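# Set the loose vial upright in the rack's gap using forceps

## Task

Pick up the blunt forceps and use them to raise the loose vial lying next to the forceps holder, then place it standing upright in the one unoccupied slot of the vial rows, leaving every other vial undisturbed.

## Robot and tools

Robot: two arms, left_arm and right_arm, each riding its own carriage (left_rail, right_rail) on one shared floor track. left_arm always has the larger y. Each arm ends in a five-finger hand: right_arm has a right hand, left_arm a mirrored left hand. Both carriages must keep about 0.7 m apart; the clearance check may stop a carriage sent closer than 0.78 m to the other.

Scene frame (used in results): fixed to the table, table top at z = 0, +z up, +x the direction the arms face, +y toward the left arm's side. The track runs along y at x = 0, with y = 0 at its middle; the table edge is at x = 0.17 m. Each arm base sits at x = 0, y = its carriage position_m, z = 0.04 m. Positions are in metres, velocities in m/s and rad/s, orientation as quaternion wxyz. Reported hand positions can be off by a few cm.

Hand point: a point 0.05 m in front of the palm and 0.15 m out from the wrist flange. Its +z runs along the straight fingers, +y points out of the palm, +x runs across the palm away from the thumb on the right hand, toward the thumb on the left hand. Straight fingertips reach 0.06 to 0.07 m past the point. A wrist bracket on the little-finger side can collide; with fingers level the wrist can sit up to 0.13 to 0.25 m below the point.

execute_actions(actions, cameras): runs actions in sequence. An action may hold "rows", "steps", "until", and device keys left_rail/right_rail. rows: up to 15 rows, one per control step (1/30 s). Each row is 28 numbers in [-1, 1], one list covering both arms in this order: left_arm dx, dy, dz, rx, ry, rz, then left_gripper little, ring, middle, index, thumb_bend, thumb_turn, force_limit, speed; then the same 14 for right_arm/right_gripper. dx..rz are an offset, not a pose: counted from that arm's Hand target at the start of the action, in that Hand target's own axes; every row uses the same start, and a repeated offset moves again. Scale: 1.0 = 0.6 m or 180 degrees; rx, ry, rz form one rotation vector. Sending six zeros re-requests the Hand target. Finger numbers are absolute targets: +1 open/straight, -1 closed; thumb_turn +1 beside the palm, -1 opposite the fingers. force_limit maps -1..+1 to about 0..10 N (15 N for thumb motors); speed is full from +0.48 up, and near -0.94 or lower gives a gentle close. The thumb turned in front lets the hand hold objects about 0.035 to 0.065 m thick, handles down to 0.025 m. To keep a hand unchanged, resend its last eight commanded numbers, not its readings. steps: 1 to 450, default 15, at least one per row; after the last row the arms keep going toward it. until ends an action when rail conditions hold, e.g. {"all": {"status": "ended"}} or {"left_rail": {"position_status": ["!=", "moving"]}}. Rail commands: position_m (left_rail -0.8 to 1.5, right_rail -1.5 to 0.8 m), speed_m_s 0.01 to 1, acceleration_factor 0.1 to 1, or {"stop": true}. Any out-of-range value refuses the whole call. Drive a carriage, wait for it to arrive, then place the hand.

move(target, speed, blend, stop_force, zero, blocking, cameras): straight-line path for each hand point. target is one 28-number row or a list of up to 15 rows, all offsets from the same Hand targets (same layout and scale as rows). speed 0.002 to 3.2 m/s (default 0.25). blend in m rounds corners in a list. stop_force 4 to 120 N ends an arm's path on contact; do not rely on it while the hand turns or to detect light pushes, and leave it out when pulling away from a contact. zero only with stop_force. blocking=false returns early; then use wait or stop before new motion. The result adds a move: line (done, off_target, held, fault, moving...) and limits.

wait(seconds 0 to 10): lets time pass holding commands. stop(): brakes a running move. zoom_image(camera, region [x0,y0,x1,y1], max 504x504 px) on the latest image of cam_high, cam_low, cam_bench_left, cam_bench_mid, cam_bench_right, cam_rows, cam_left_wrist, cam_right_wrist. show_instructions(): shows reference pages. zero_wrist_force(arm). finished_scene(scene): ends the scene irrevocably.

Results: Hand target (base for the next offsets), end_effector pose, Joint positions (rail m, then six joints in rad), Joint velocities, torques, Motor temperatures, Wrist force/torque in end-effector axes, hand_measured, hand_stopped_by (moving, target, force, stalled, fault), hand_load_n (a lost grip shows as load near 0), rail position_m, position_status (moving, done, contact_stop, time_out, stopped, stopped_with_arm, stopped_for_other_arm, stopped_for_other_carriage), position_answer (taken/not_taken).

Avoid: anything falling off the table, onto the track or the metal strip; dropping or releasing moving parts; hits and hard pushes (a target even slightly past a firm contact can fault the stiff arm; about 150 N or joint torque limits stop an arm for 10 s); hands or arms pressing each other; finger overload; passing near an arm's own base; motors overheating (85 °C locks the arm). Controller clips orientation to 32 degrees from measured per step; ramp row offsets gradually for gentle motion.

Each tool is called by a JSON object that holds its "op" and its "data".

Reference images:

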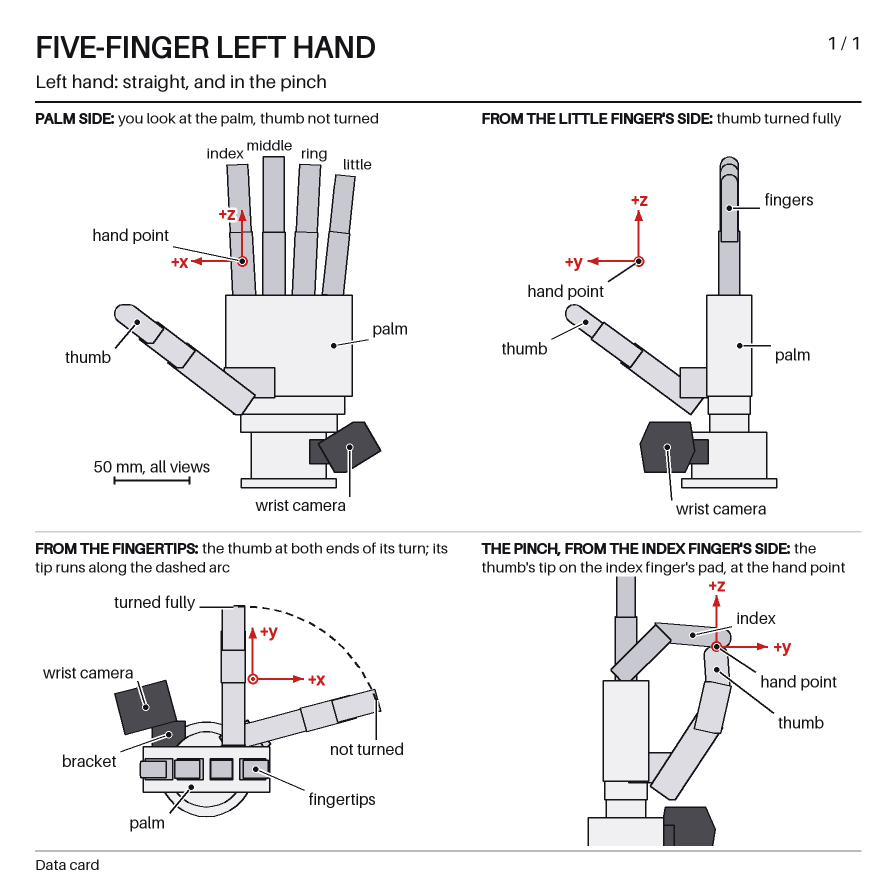

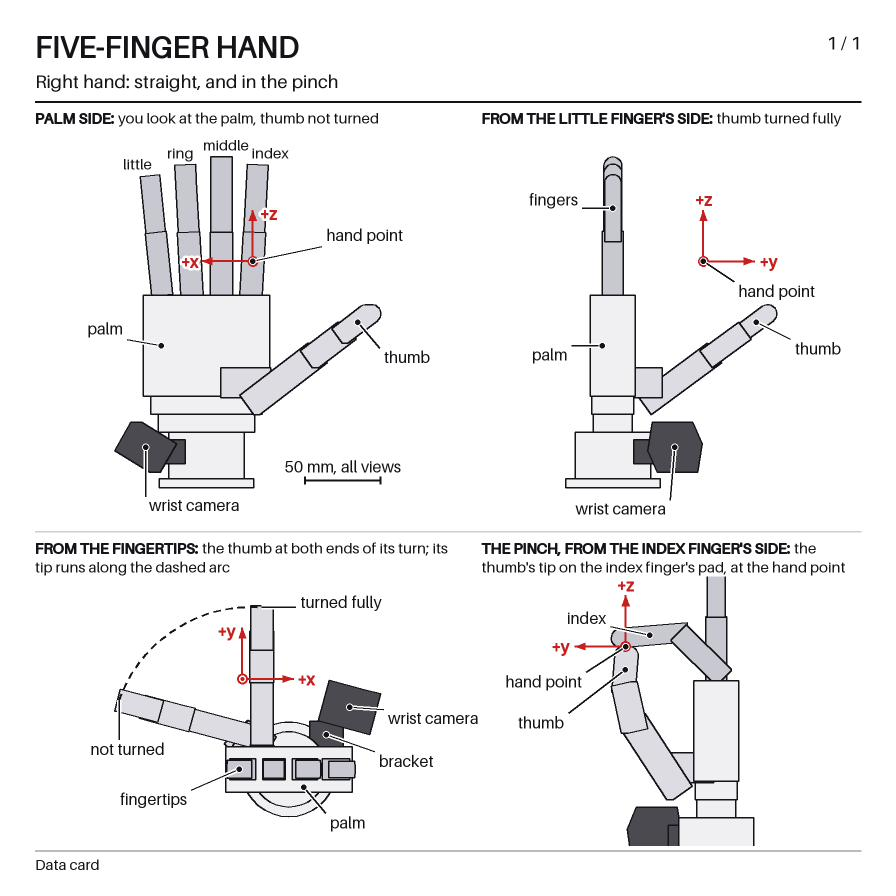

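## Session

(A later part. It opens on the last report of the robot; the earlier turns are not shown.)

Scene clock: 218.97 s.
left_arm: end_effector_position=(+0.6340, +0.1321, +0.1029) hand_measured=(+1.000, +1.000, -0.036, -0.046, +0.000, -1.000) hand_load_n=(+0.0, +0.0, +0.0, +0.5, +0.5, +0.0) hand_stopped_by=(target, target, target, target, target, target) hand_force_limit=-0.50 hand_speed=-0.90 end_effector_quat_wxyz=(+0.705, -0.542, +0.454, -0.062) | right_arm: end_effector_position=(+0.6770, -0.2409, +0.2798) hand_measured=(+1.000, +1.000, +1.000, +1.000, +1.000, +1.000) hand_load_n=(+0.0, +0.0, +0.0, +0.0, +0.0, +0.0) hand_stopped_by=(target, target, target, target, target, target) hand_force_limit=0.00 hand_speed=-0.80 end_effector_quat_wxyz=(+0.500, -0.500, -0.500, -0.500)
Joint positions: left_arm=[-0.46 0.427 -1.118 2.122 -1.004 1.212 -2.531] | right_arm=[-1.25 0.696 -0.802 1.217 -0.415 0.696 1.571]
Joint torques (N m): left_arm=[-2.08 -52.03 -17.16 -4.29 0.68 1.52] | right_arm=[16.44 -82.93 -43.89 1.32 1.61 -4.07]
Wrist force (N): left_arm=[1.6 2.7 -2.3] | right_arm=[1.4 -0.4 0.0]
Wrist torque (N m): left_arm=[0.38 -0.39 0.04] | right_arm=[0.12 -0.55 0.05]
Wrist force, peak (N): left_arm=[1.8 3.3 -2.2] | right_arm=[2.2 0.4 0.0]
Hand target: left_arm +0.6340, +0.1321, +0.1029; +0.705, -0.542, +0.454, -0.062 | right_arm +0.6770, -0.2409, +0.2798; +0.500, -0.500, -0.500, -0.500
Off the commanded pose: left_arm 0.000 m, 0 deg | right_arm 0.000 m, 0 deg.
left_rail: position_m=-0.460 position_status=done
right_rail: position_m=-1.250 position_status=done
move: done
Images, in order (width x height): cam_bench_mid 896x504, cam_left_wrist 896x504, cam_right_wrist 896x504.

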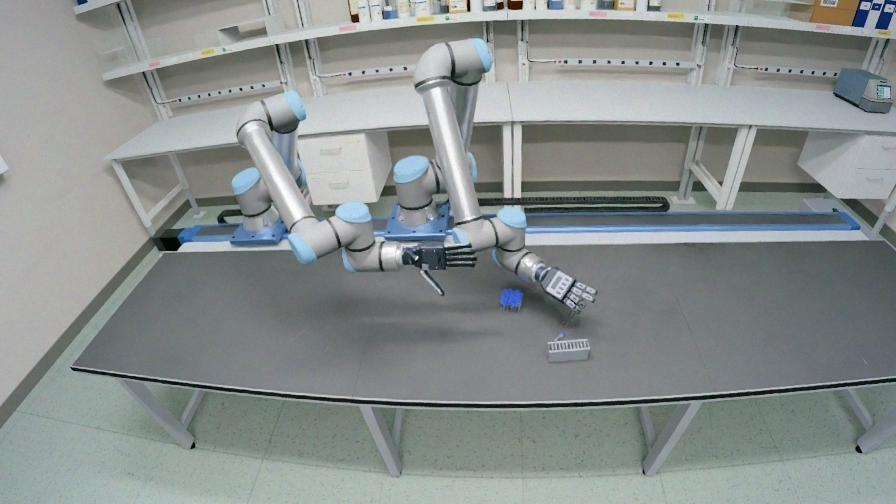

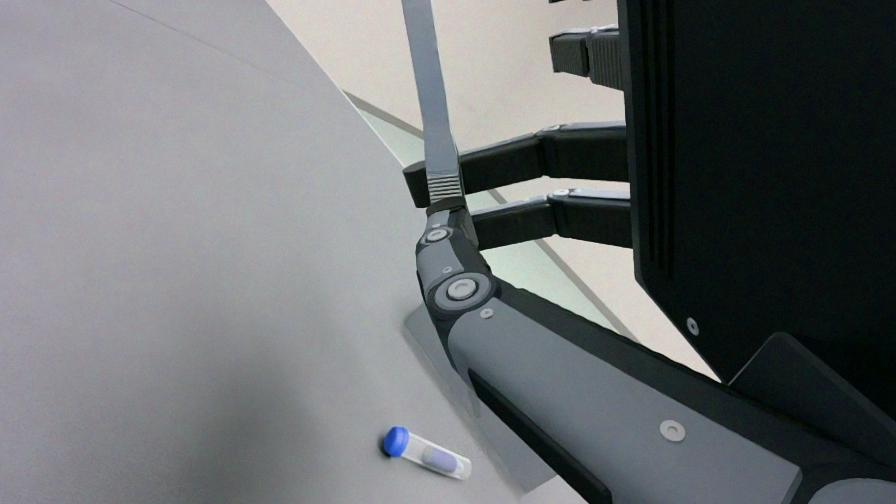

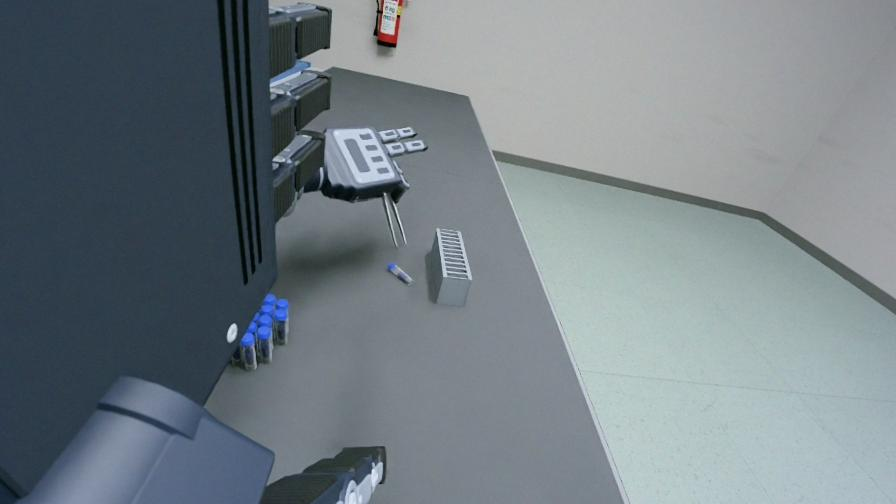

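{"op": "move", "data": {"target": [0.0153,0.03,-0.0047,0,0,0,1,1,-0.037,-0.047,0,-1,-0.5,-0.9,0,0,0,0,0,0,1,1,1,1,1,1,0,-0.8], "speed": 0.06, "stop_force": 6, "cameras": ["cam_right_wrist","cam_left_wrist","cam_bench_mid"]}}

{"op": "zoom_image", "data": {"camera": "cam_right_wrist", "region": [370, 210, 440, 290]}}

{"op": "zoom_image", "data": {"camera": "cam_bench_mid", "region": [545, 315, 580, 350]}}

{"op": "zoom_image", "data": {"camera": "cam_left_wrist", "region": [360, 364, 540, 504]}}

Scene clock: 227.57 s.
left_arm: end_effector_position=(+0.6301, +0.1321, +0.0829) hand_measured=(+1.000, +1.000, -0.036, -0.046, +0.000, -1.000) hand_load_n=(+0.0, -0.5, +0.0, +0.5, +0.5, +0.0) hand_stopped_by=(target, target, target, target, target, target) hand_force_limit=-0.50 hand_speed=-0.90 end_effector_quat_wxyz=(+0.705, -0.542, +0.454, -0.062) | right_arm: end_effector_position=(+0.6770, -0.2409, +0.2798) hand_measured=(+1.000, +1.000, +1.000, +1.000, +1.000, +1.000) hand_load_n=(+0.0, +0.0, +0.0, +0.0, +0.0, +0.0) hand_stopped_by=(target, target, target, target, target, target) hand_force_limit=0.00 hand_speed=-0.80 end_effector_quat_wxyz=(+0.500, -0.500, -0.500, -0.500)
Joint positions: left_arm=[-0.46 0.43 -1.088 2.132 -1.044 1.215 -2.531] | right_arm=[-1.25 0.696 -0.802 1.217 -0.415 0.696 1.571]
Joint torques (N m): left_arm=[12.21 -50.54 -15.49 -4.3 3.29 -1.17] | right_arm=[17.01 -85.13 -44.38 1.46 1.13 -3.44]
Wrist force (N): left_arm=[1.4 2.6 -2.1] | right_arm=[1.7 -0.1 0.0]
Wrist torque (N m): left_arm=[0.36 -0.34 0.04] | right_arm=[0.15 -0.59 0.07]
Wrist force, peak (N): left_arm=[2.0 2.8 -2.4] | right_arm=[2.1 0.3 0.2]
Hand target: left_arm +0.6301, +0.1321, +0.0829; +0.705, -0.542, +0.454, -0.062 | right_arm +0.6770, -0.2409, +0.2798; +0.500, -0.500, -0.500, -0.500
Off the commanded pose: left_arm 0.000 m, 0 deg | right_arm 0.000 m, 0 deg.
left_rail: position_m=-0.460 position_status=done
right_rail: position_m=-1.250 position_status=done
move: done
Images, in order (width x height): cam_bench_mid 896x504, cam_left_wrist 896x504, cam_right_wrist 896x504.

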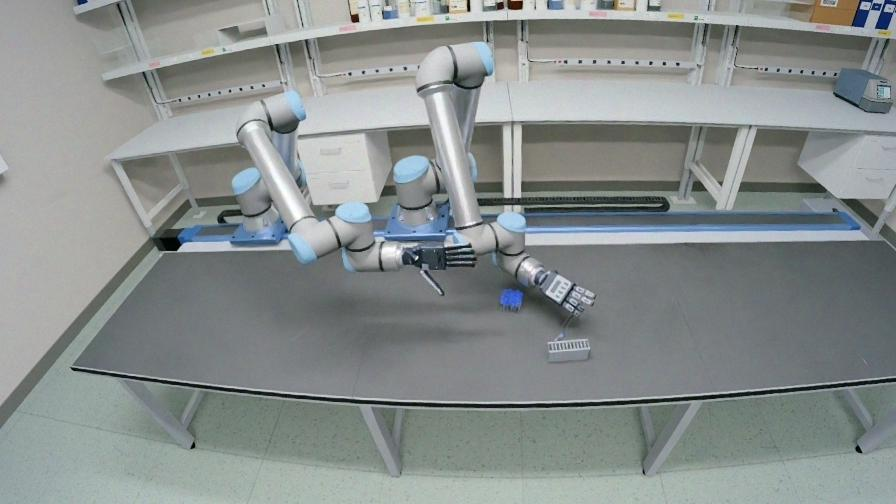

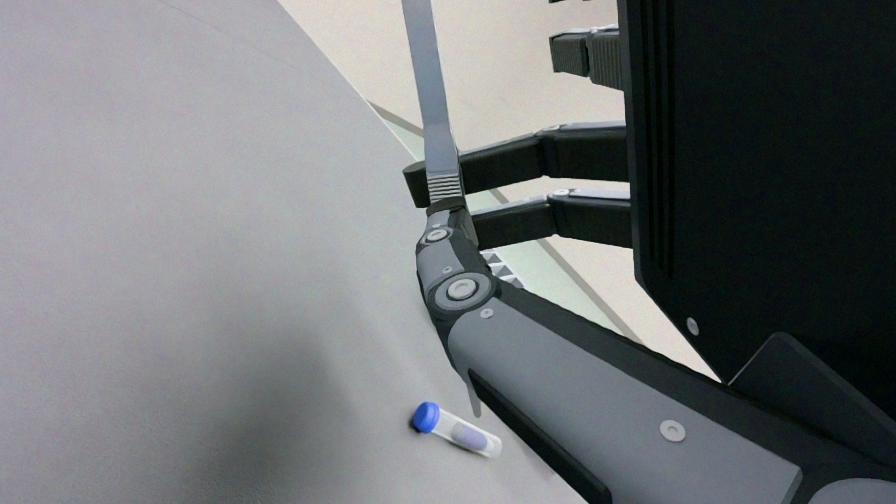

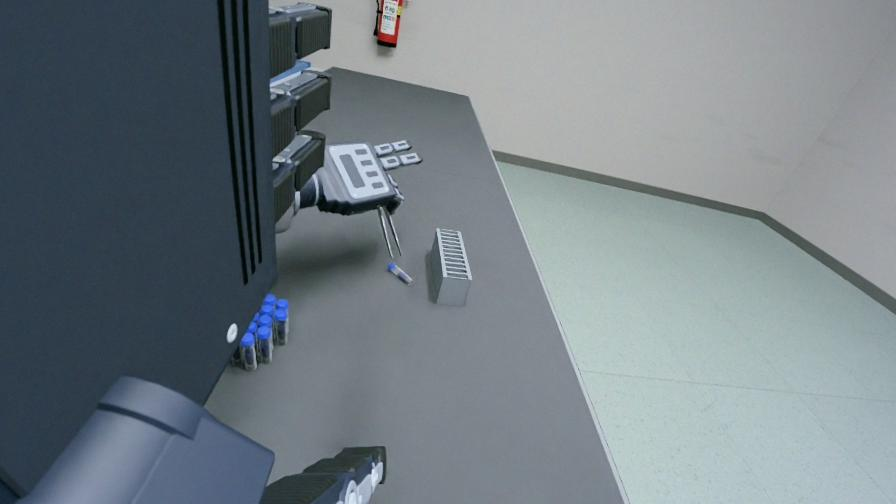

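Scaled by 6.300.

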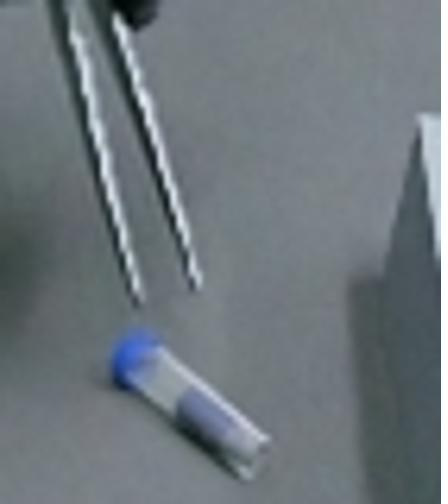

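Scaled by 14.400.

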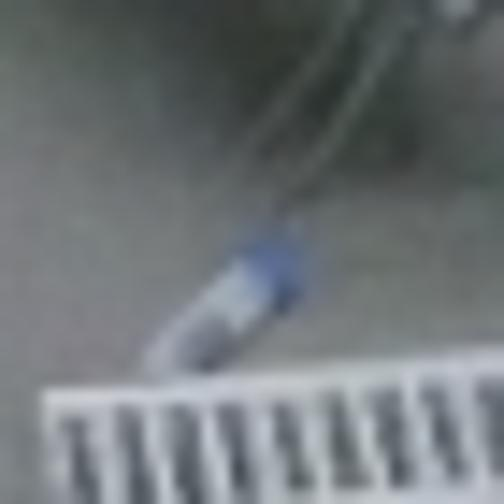

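Scaled by 2.800.

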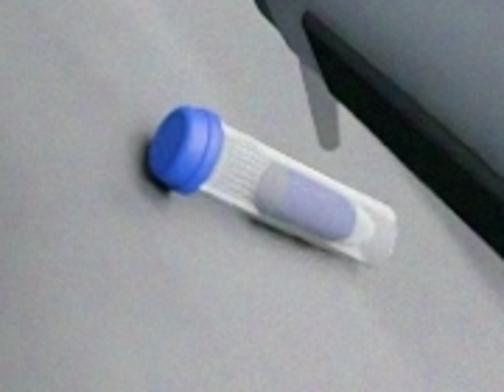

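{"op": "move", "data": {"target": [0.0009,0.0197,0.0035,0,0,0,1,1,-0.037,-0.047,0,-1,-0.5,-0.9,0,0,0,0,0,0,1,1,1,1,1,1,0,-0.8], "speed": 0.05, "stop_force": 5, "cameras": ["cam_right_wrist","cam_left_wrist","cam_bench_mid"]}}

{"op": "zoom_image", "data": {"camera": "cam_right_wrist", "region": [380, 240, 420, 290]}}

{"op": "zoom_image", "data": {"camera": "cam_bench_mid", "region": [545, 315, 580, 350]}}

{"op": "zoom_image", "data": {"camera": "cam_left_wrist", "region": [400, 364, 540, 474]}}

Scene clock: 239.83 s.
left_arm: end_effector_position=(+0.6271, +0.1380, +0.0729) hand_measured=(+1.000, +1.000, -0.036, -0.046, +0.000, -1.000) hand_load_n=(+0.0, +0.0, +0.0, +0.5, +0.5, +0.0) hand_stopped_by=(target, target, target, target, target, target) hand_force_limit=-0.50 hand_speed=-0.90 end_effector_quat_wxyz=(+0.705, -0.542, +0.454, -0.062) | right_arm: end_effector_position=(+0.6770, -0.2409, +0.2798) hand_measured=(+1.000, +1.000, +1.000, +1.000, +1.000, +1.000) hand_load_n=(+0.0, +0.0, +0.0, +0.0, +0.0, +0.0) hand_stopped_by=(target, target, target, target, target, target) hand_force_limit=0.00 hand_speed=-0.80 end_effector_quat_wxyz=(+0.500, -0.500, -0.500, -0.500)
Joint positions: left_arm=[-0.46 0.441 -1.07 2.129 -1.061 1.227 -2.531] | right_arm=[-1.25 0.696 -0.802 1.217 -0.415 0.696 1.571]
Joint torques (N m): left_arm=[10.92 -51.62 -30.95 -4.36 3.14 -1.63] | right_arm=[15.74 -83.65 -43.57 1.37 0.61 -3.67]
Wrist force (N): left_arm=[1.5 2.5 -2.0] | right_arm=[1.7 0.4 -0.1]
Wrist torque (N m): left_arm=[0.36 -0.35 0.05] | right_arm=[0.24 -0.59 0.08]
Wrist force, peak (N): left_arm=[2.0 2.8 -2.4] | right_arm=[2.3 0.2 0.1]
Hand target: left_arm +0.6271, +0.1380, +0.0729; +0.705, -0.542, +0.454, -0.062 | right_arm +0.6770, -0.2409, +0.2798; +0.500, -0.500, -0.500, -0.500
Off the commanded pose: left_arm 0.000 m, 0 deg | right_arm 0.000 m, 0 deg.
left_rail: position_m=-0.460 position_status=done
right_rail: position_m=-1.250 position_status=done
move: done
Images, in order (width x height): cam_bench_mid 896x504, cam_left_wrist 896x504, cam_right_wrist 896x504.

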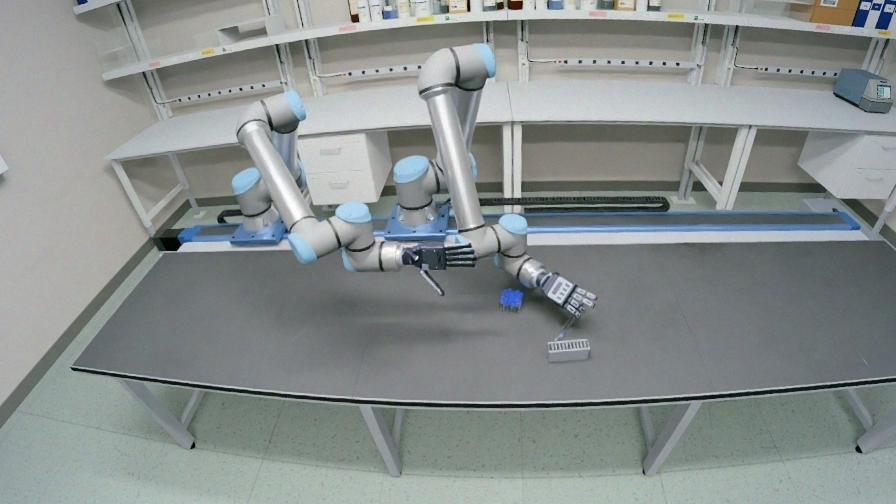

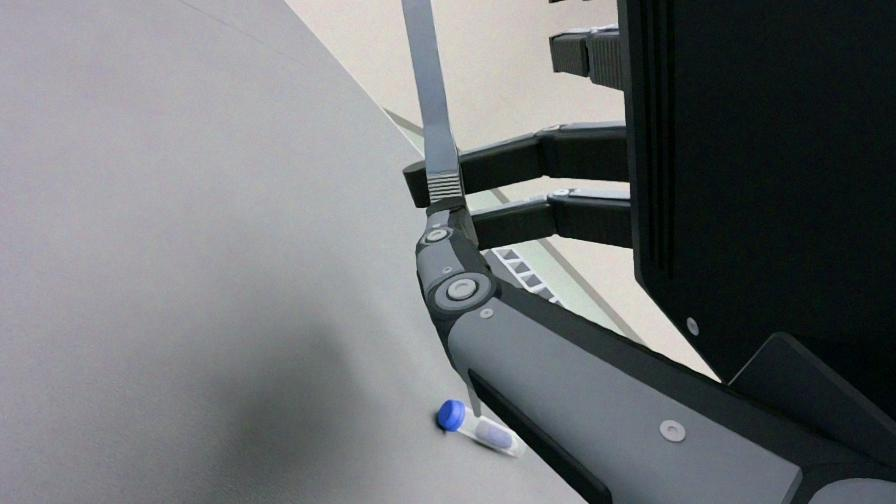

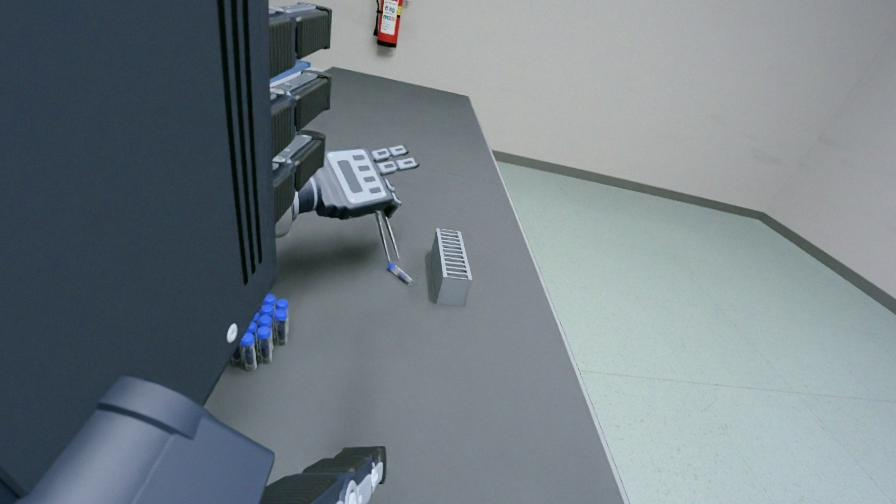

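Scaled by 10.080.

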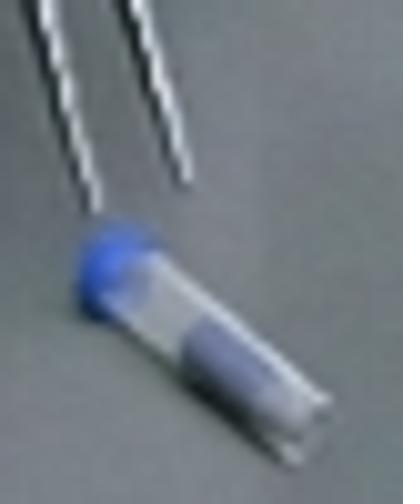

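Scaled by 14.400.

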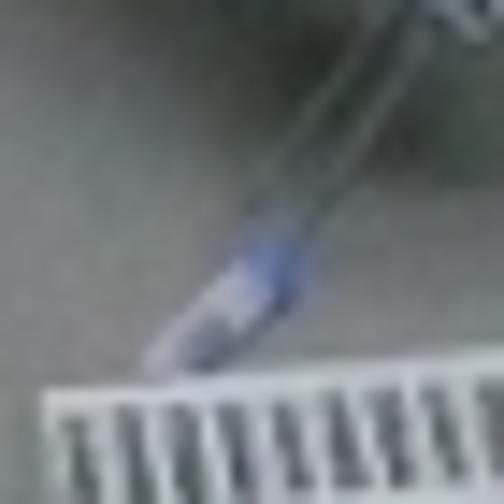

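Scaled by 3.600.

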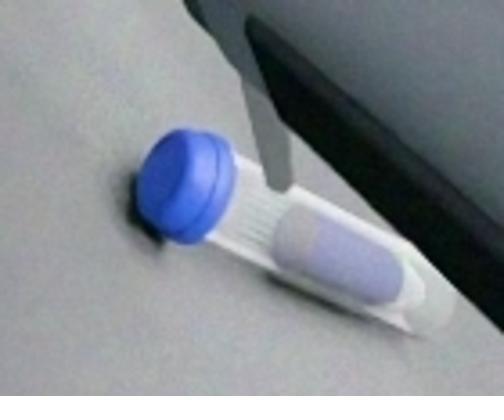

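{"op": "move", "data": {"target": [0,0,0,0,0,0,1,1,-0.037,-0.047,0,-1,-0.5,-0.9,-0.1,0,0.1667,0,0,0,1,1,1,1,1,1,0,-0.8], "speed": 0.1, "cameras": ["cam_right_wrist"]}}

{"op": "zoom_image", "data": {"camera": "cam_right_wrist", "region": [350, 220, 450, 320]}}

Scene clock: 252.60 s.
left_arm: end_effector_position=(+0.6271, +0.1380, +0.0729) hand_measured=(+1.000, +1.000, -0.036, -0.046, +0.000, -1.000) hand_load_n=(+0.0, +0.0, +0.0, +0.5, +0.5, +0.0) hand_stopped_by=(target, target, target, target, target, target) hand_force_limit=-0.50 hand_speed=-0.90 end_effector_quat_wxyz=(+0.705, -0.542, +0.454, -0.062) | right_arm: end_effector_position=(+0.6770, -0.1410, +0.2199) hand_measured=(+1.000, +1.000, +1.000, +1.000, +1.000, +1.000) hand_load_n=(+0.0, +0.0, +0.0, +0.0, +0.0, +0.0) hand_stopped_by=(target, target, target, target, target, target) hand_force_limit=0.00 hand_speed=-0.80 end_effector_quat_wxyz=(+0.500, -0.500, -0.500, -0.500)
Joint positions: left_arm=[-0.46 0.441 -1.07 2.129 -1.061 1.227 -2.531] | right_arm=[-1.25 0.771 -0.625 0.999 -0.374 0.771 1.571]
Joint torques (N m): left_arm=[11.32 -52.97 -30.66 -4.42 3.3 1.38] | right_arm=[16.41 -93.59 -43.87 1.48 2.78 -2.69]
Wrist force (N): left_arm=[1.9 2.5 -2.0] | right_arm=[1.6 -0.4 0.2]
Wrist torque (N m): left_arm=[0.37 -0.41 0.07] | right_arm=[0.08 -0.59 0.07]
Wrist force, peak (N): left_arm=[1.6 2.7 -2.6] | right_arm=[2.4 -0.2 0.3]
Hand target: left_arm +0.6271, +0.1380, +0.0729; +0.705, -0.542, +0.454, -0.062 | right_arm +0.6770, -0.1409, +0.2198; +0.500, -0.500, -0.500, -0.500
Off the commanded pose: left_arm 0.000 m, 0 deg | right_arm 0.000 m, 0 deg.
left_rail: position_m=-0.460 position_status=done
right_rail: position_m=-1.250 position_status=done
move: done
Images, in order (width x height): cam_right_wrist 896x504.

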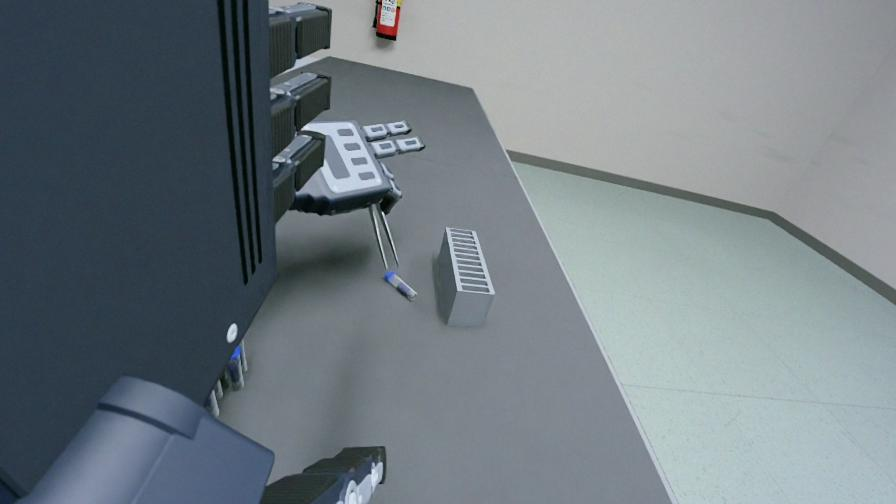

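Scaled by 5.040.

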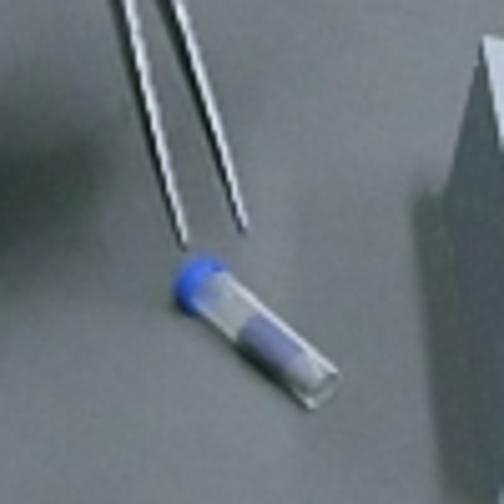

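{"op": "move", "data": {"target": [0.0096,0.0137,0,0,0,0,1,1,-0.037,-0.047,0,-1,-0.5,-0.9,0,0,0,0,0,0,1,1,1,1,1,1,0,-0.8], "speed": 0.02, "stop_force": 4, "cameras": ["cam_right_wrist","cam_left_wrist","cam_bench_mid"]}}

{"op": "zoom_image", "data": {"camera": "cam_right_wrist", "region": [370, 240, 430, 310]}}

{"op": "zoom_image", "data": {"camera": "cam_left_wrist", "region": [430, 364, 530, 444]}}

Scene clock: 301.27 s.
left_arm: end_effector_position=(+0.6271, +0.1380, +0.0629) hand_measured=(+1.000, +1.000, -0.036, -0.046, +0.000, -1.000) hand_load_n=(+0.0, -0.5, +0.0, +0.5, +0.5, +0.0) hand_stopped_by=(target, target, target, target, target, target) hand_force_limit=-0.50 hand_speed=-0.90 end_effector_quat_wxyz=(+0.705, -0.542, +0.454, -0.062) | right_arm: end_effector_position=(+0.6770, -0.1409, +0.2198) hand_measured=(+1.000, +1.000, +1.000, +1.000, +1.000, +1.000) hand_load_n=(+0.0, +0.0, +0.0, +0.0, +0.0, +0.0) hand_stopped_by=(target, target, target, target, target, target) hand_force_limit=0.00 hand_speed=-0.80 end_effector_quat_wxyz=(+0.500, -0.500, -0.500, -0.500)
Joint positions: left_arm=[-0.46 0.441 -1.053 2.131 -1.079 1.227 -2.531] | right_arm=[-1.25 0.771 -0.625 0.998 -0.374 0.771 1.571]
Joint torques (N m): left_arm=[3.3 -51.57 -14.34 -4.12 1.78 0.66] | right_arm=[16.08 -92.88 -44.16 1.74 2.76 -3.9]
Wrist force (N): left_arm=[1.8 2.4 -1.8] | right_arm=[2.0 -0.1 0.2]
Wrist torque (N m): left_arm=[0.36 -0.40 0.07] | right_arm=[0.12 -0.65 0.10]
Wrist force, peak (N): left_arm=[2.1 3.0 -2.1] | right_arm=[2.3 -0.6 0.2]
Hand target: left_arm +0.6271, +0.1380, +0.0629; +0.705, -0.542, +0.454, -0.062 | right_arm +0.6770, -0.1409, +0.2198; +0.500, -0.500, -0.500, -0.500
Off the commanded pose: left_arm 0.000 m, 0 deg | right_arm 0.000 m, 0 deg.
left_rail: position_m=-0.460 position_status=done
right_rail: position_m=-1.250 position_status=done
move: done
Images, in order (width x height): cam_bench_mid 896x504, cam_left_wrist 896x504, cam_right_wrist 896x504.

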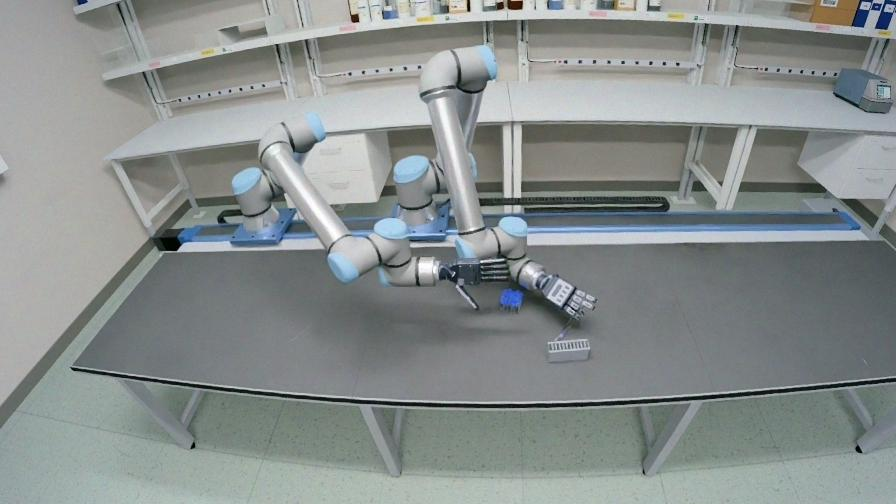

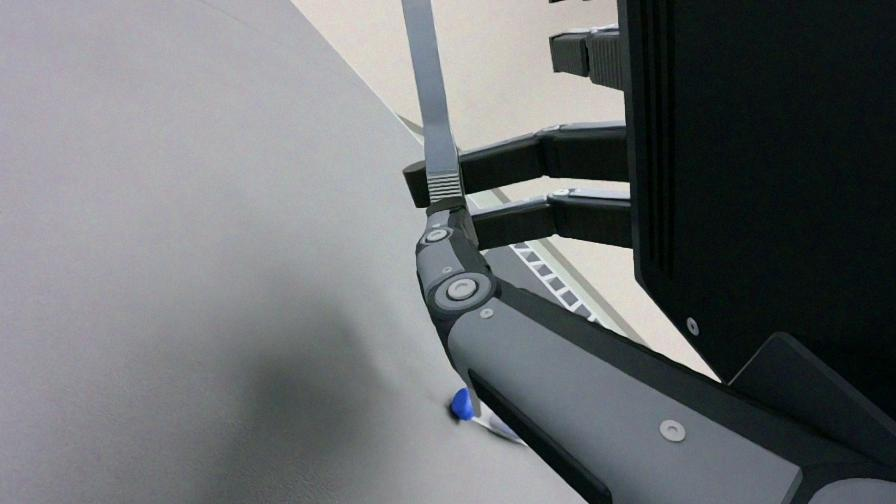

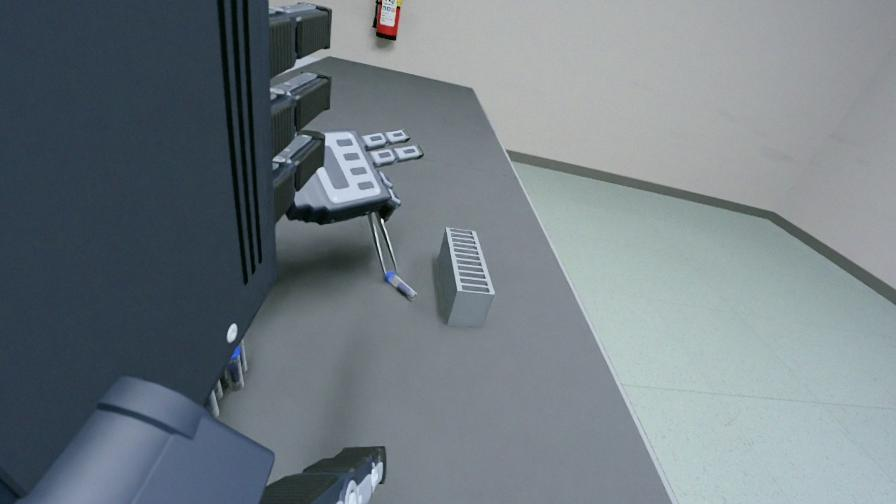

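Scaled by 7.200.

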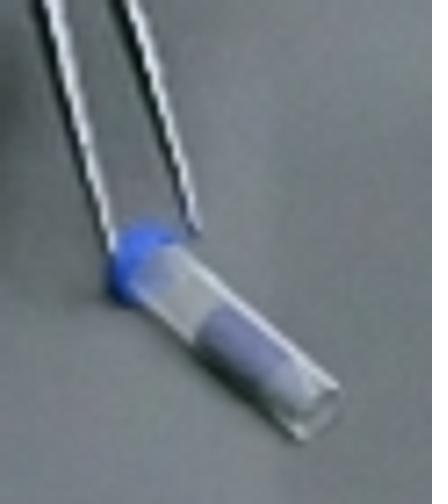

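Scaled by 5.040.

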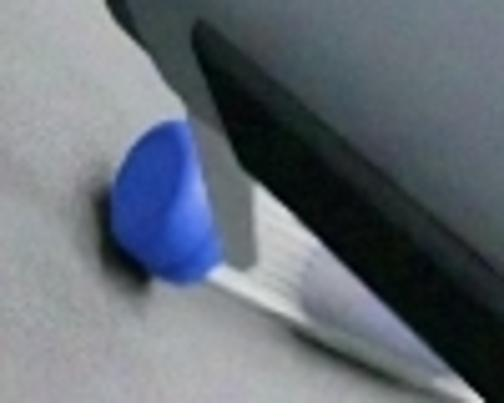

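{"op": "move", "data": {"target": [0.0011,0.0078,0,0,0,0,1,1,-0.037,-0.047,0,-1,-0.5,-0.9,0,0,0,0,0,0,1,1,1,1,1,1,0,-0.8], "speed": 0.01, "stop_force": 4, "cameras": ["cam_right_wrist","cam_left_wrist"]}}

{"op": "zoom_image", "data": {"camera": "cam_right_wrist", "region": [370, 240, 430, 310]}}

{"op": "zoom_image", "data": {"camera": "cam_left_wrist", "region": [430, 364, 530, 444]}}

Scene clock: 312.53 s.
left_arm: end_effector_position=(+0.6256, +0.1395, +0.0587) hand_measured=(+1.000, +1.000, -0.036, -0.046, +0.000, -1.000) hand_load_n=(+0.0, -0.5, +0.5, +0.5, +0.5, +0.5) hand_stopped_by=(target, target, target, target, target, target) hand_force_limit=-0.50 hand_speed=-0.90 end_effector_quat_wxyz=(+0.705, -0.542, +0.454, -0.062) | right_arm: end_effector_position=(+0.6770, -0.1409, +0.2198) hand_measured=(+1.000, +1.000, +1.000, +1.000, +1.000, +1.000) hand_load_n=(+0.0, +0.0, +0.0, +0.0, +0.0, +0.0) hand_stopped_by=(target, target, target, target, target, target) hand_force_limit=0.00 hand_speed=-0.80 end_effector_quat_wxyz=(+0.500, -0.500, -0.500, -0.500)
Joint positions: left_arm=[-0.46 0.445 -1.046 2.131 -1.086 1.23 -2.531] | right_arm=[-1.25 0.771 -0.625 0.998 -0.374 0.771 1.571]
Joint torques (N m): left_arm=[13.33 -54.79 -14.63 -4.34 3.36 0.14] | right_arm=[14.59 -95.11 -45.1 1.73 2.46 -3.7]
Wrist force (N): left_arm=[1.8 2.4 -1.6] | right_arm=[2.0 0.1 0.5]
Wrist torque (N m): left_arm=[0.34 -0.39 0.07] | right_arm=[0.14 -0.67 0.11]
Wrist force, peak (N): left_arm=[1.8 2.9 -2.2] | right_arm=[2.4 -0.4 0.2]
Hand target: left_arm +0.6256, +0.1395, +0.0587; +0.705, -0.542, +0.454, -0.062 | right_arm +0.6770, -0.1409, +0.2198; +0.500, -0.500, -0.500, -0.500
Off the commanded pose: left_arm 0.000 m, 0 deg | right_arm 0.000 m, 0 deg.
left_rail: position_m=-0.460 position_status=done
right_rail: position_m=-1.250 position_status=done
move: done
Images, in order (width x height): cam_left_wrist 896x504, cam_right_wrist 896x504.

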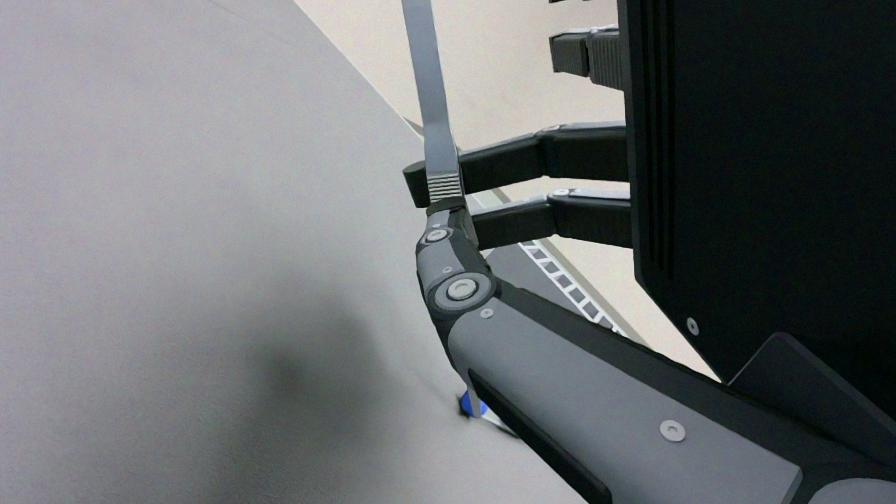

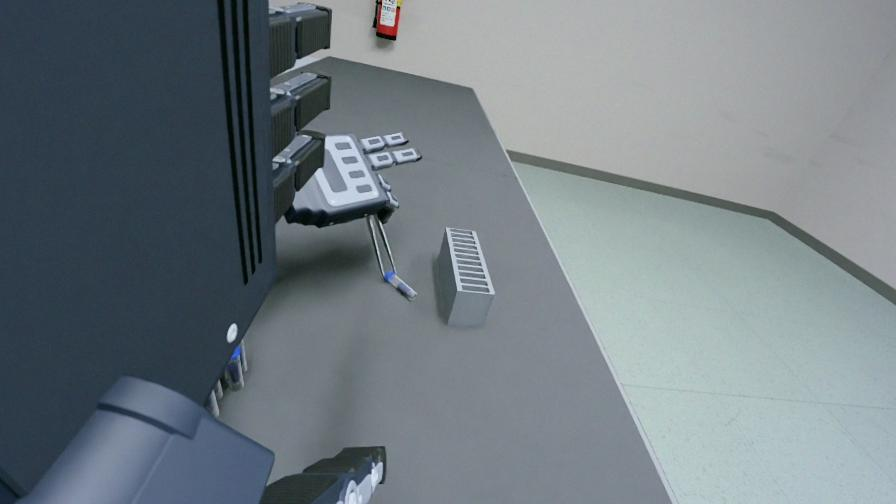

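Scaled by 7.200.

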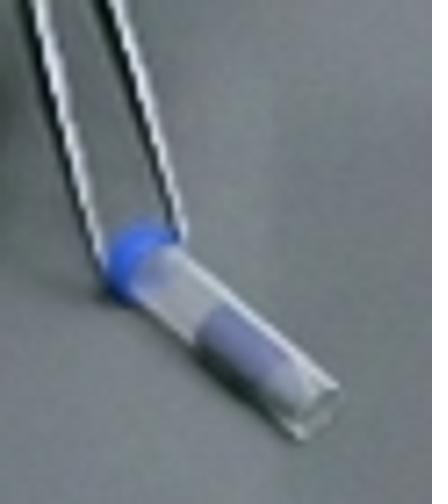

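Scaled by 5.040.

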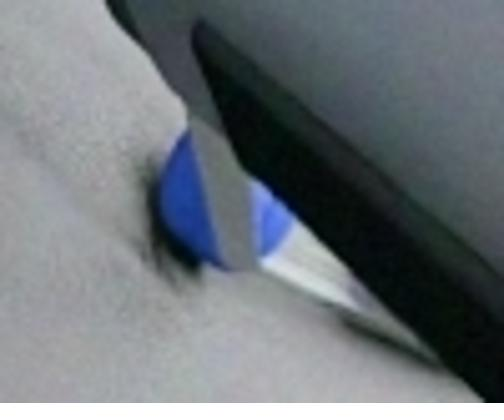

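{"op": "move", "data": {"target": [0,0,0,0,0,0,1,1,-0.07,-0.08,0,-1,-0.5,-0.94,0,0,0,0,0,0,1,1,1,1,1,1,0,-0.8], "speed": 0.02, "cameras": ["cam_right_wrist","cam_left_wrist"]}}

{"op": "zoom_image", "data": {"camera": "cam_right_wrist", "region": [370, 240, 430, 310]}}

{"op": "zoom_image", "data": {"camera": "cam_left_wrist", "region": [430, 364, 530, 444]}}

Scene clock: 315.90 s.
left_arm: end_effector_position=(+0.6256, +0.1395, +0.0587) hand_measured=(+1.000, +1.000, -0.068, -0.072, +0.000, -1.000) hand_load_n=(+0.0, +0.0, +3.0, +3.0, +1.0, +1.5) hand_stopped_by=(target, target, force, force, target, target) hand_force_limit=-0.50 hand_speed=-0.94 end_effector_quat_wxyz=(+0.705, -0.542, +0.454, -0.062) | right_arm: end_effector_position=(+0.6770, -0.1409, +0.2198) hand_measured=(+1.000, +1.000, +1.000, +1.000, +1.000, +1.000) hand_load_n=(+0.0, +0.0, +0.0, +0.0, +0.0, +0.0) hand_stopped_by=(target, target, target, target, target, target) hand_force_limit=0.00 hand_speed=-0.80 end_effector_quat_wxyz=(+0.500, -0.500, -0.500, -0.500)
Joint positions: left_arm=[-0.46 0.445 -1.046 2.131 -1.086 1.23 -2.531] | right_arm=[-1.25 0.771 -0.625 0.998 -0.374 0.771 1.571]
Joint torques (N m): left_arm=[12.69 -52.31 -14.13 -4.24 3.18 -1.07] | right_arm=[18 -93.15 -42.69 1.16 2.89 -3.9]
Wrist force (N): left_arm=[1.7 2.5 -1.9] | right_arm=[2.1 0.1 0.2]
Wrist torque (N m): left_arm=[0.38 -0.39 0.06] | right_arm=[0.14 -0.67 0.11]
Wrist force, peak (N): left_arm=[1.9 2.7 -2.1] | right_arm=[2.5 0.2 0.1]
Hand target: left_arm +0.6256, +0.1395, +0.0587; +0.705, -0.542, +0.454, -0.062 | right_arm +0.6770, -0.1409, +0.2198; +0.500, -0.500, -0.500, -0.500
Off the commanded pose: left_arm 0.000 m, 0 deg | right_arm 0.000 m, 0 deg.
left_rail: position_m=-0.460 position_status=done
right_rail: position_m=-1.250 position_status=done
move: done
Images, in order (width x height): cam_left_wrist 896x504, cam_right_wrist 896x504.

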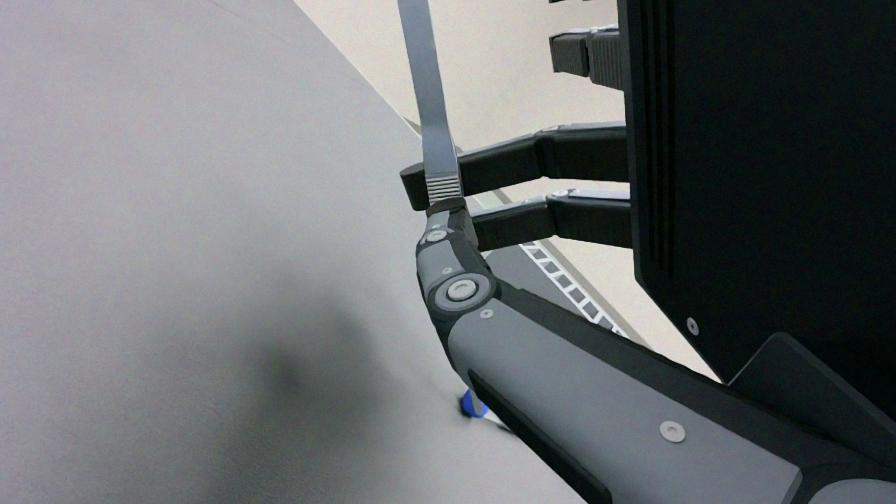

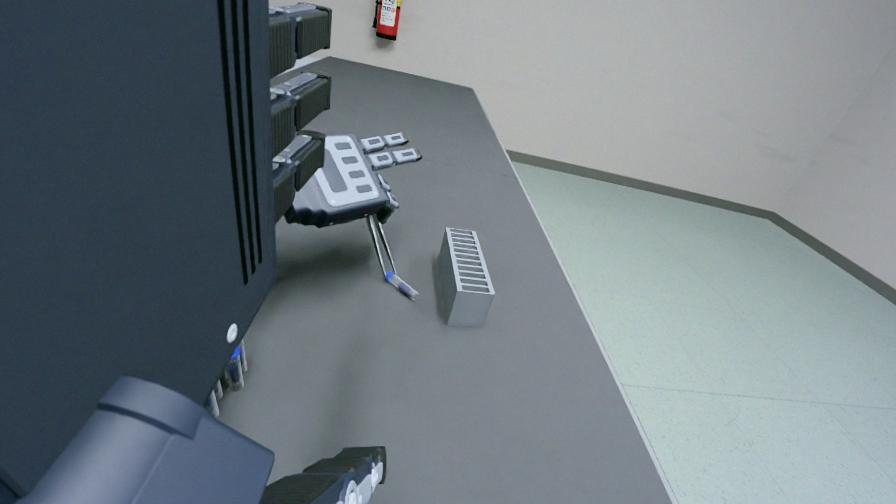

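Scaled by 7.200.

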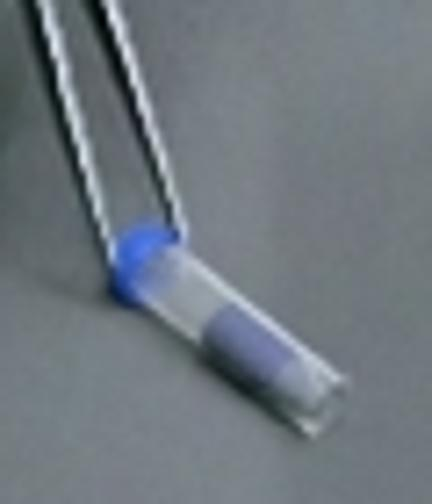

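Scaled by 5.040.

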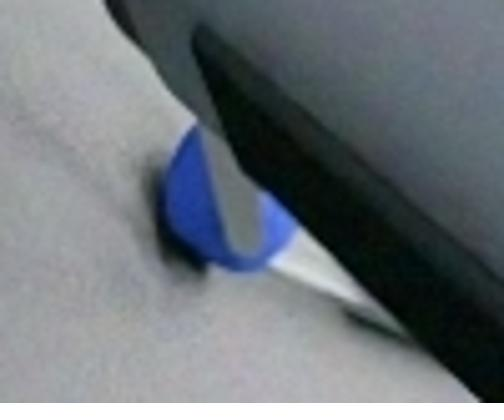

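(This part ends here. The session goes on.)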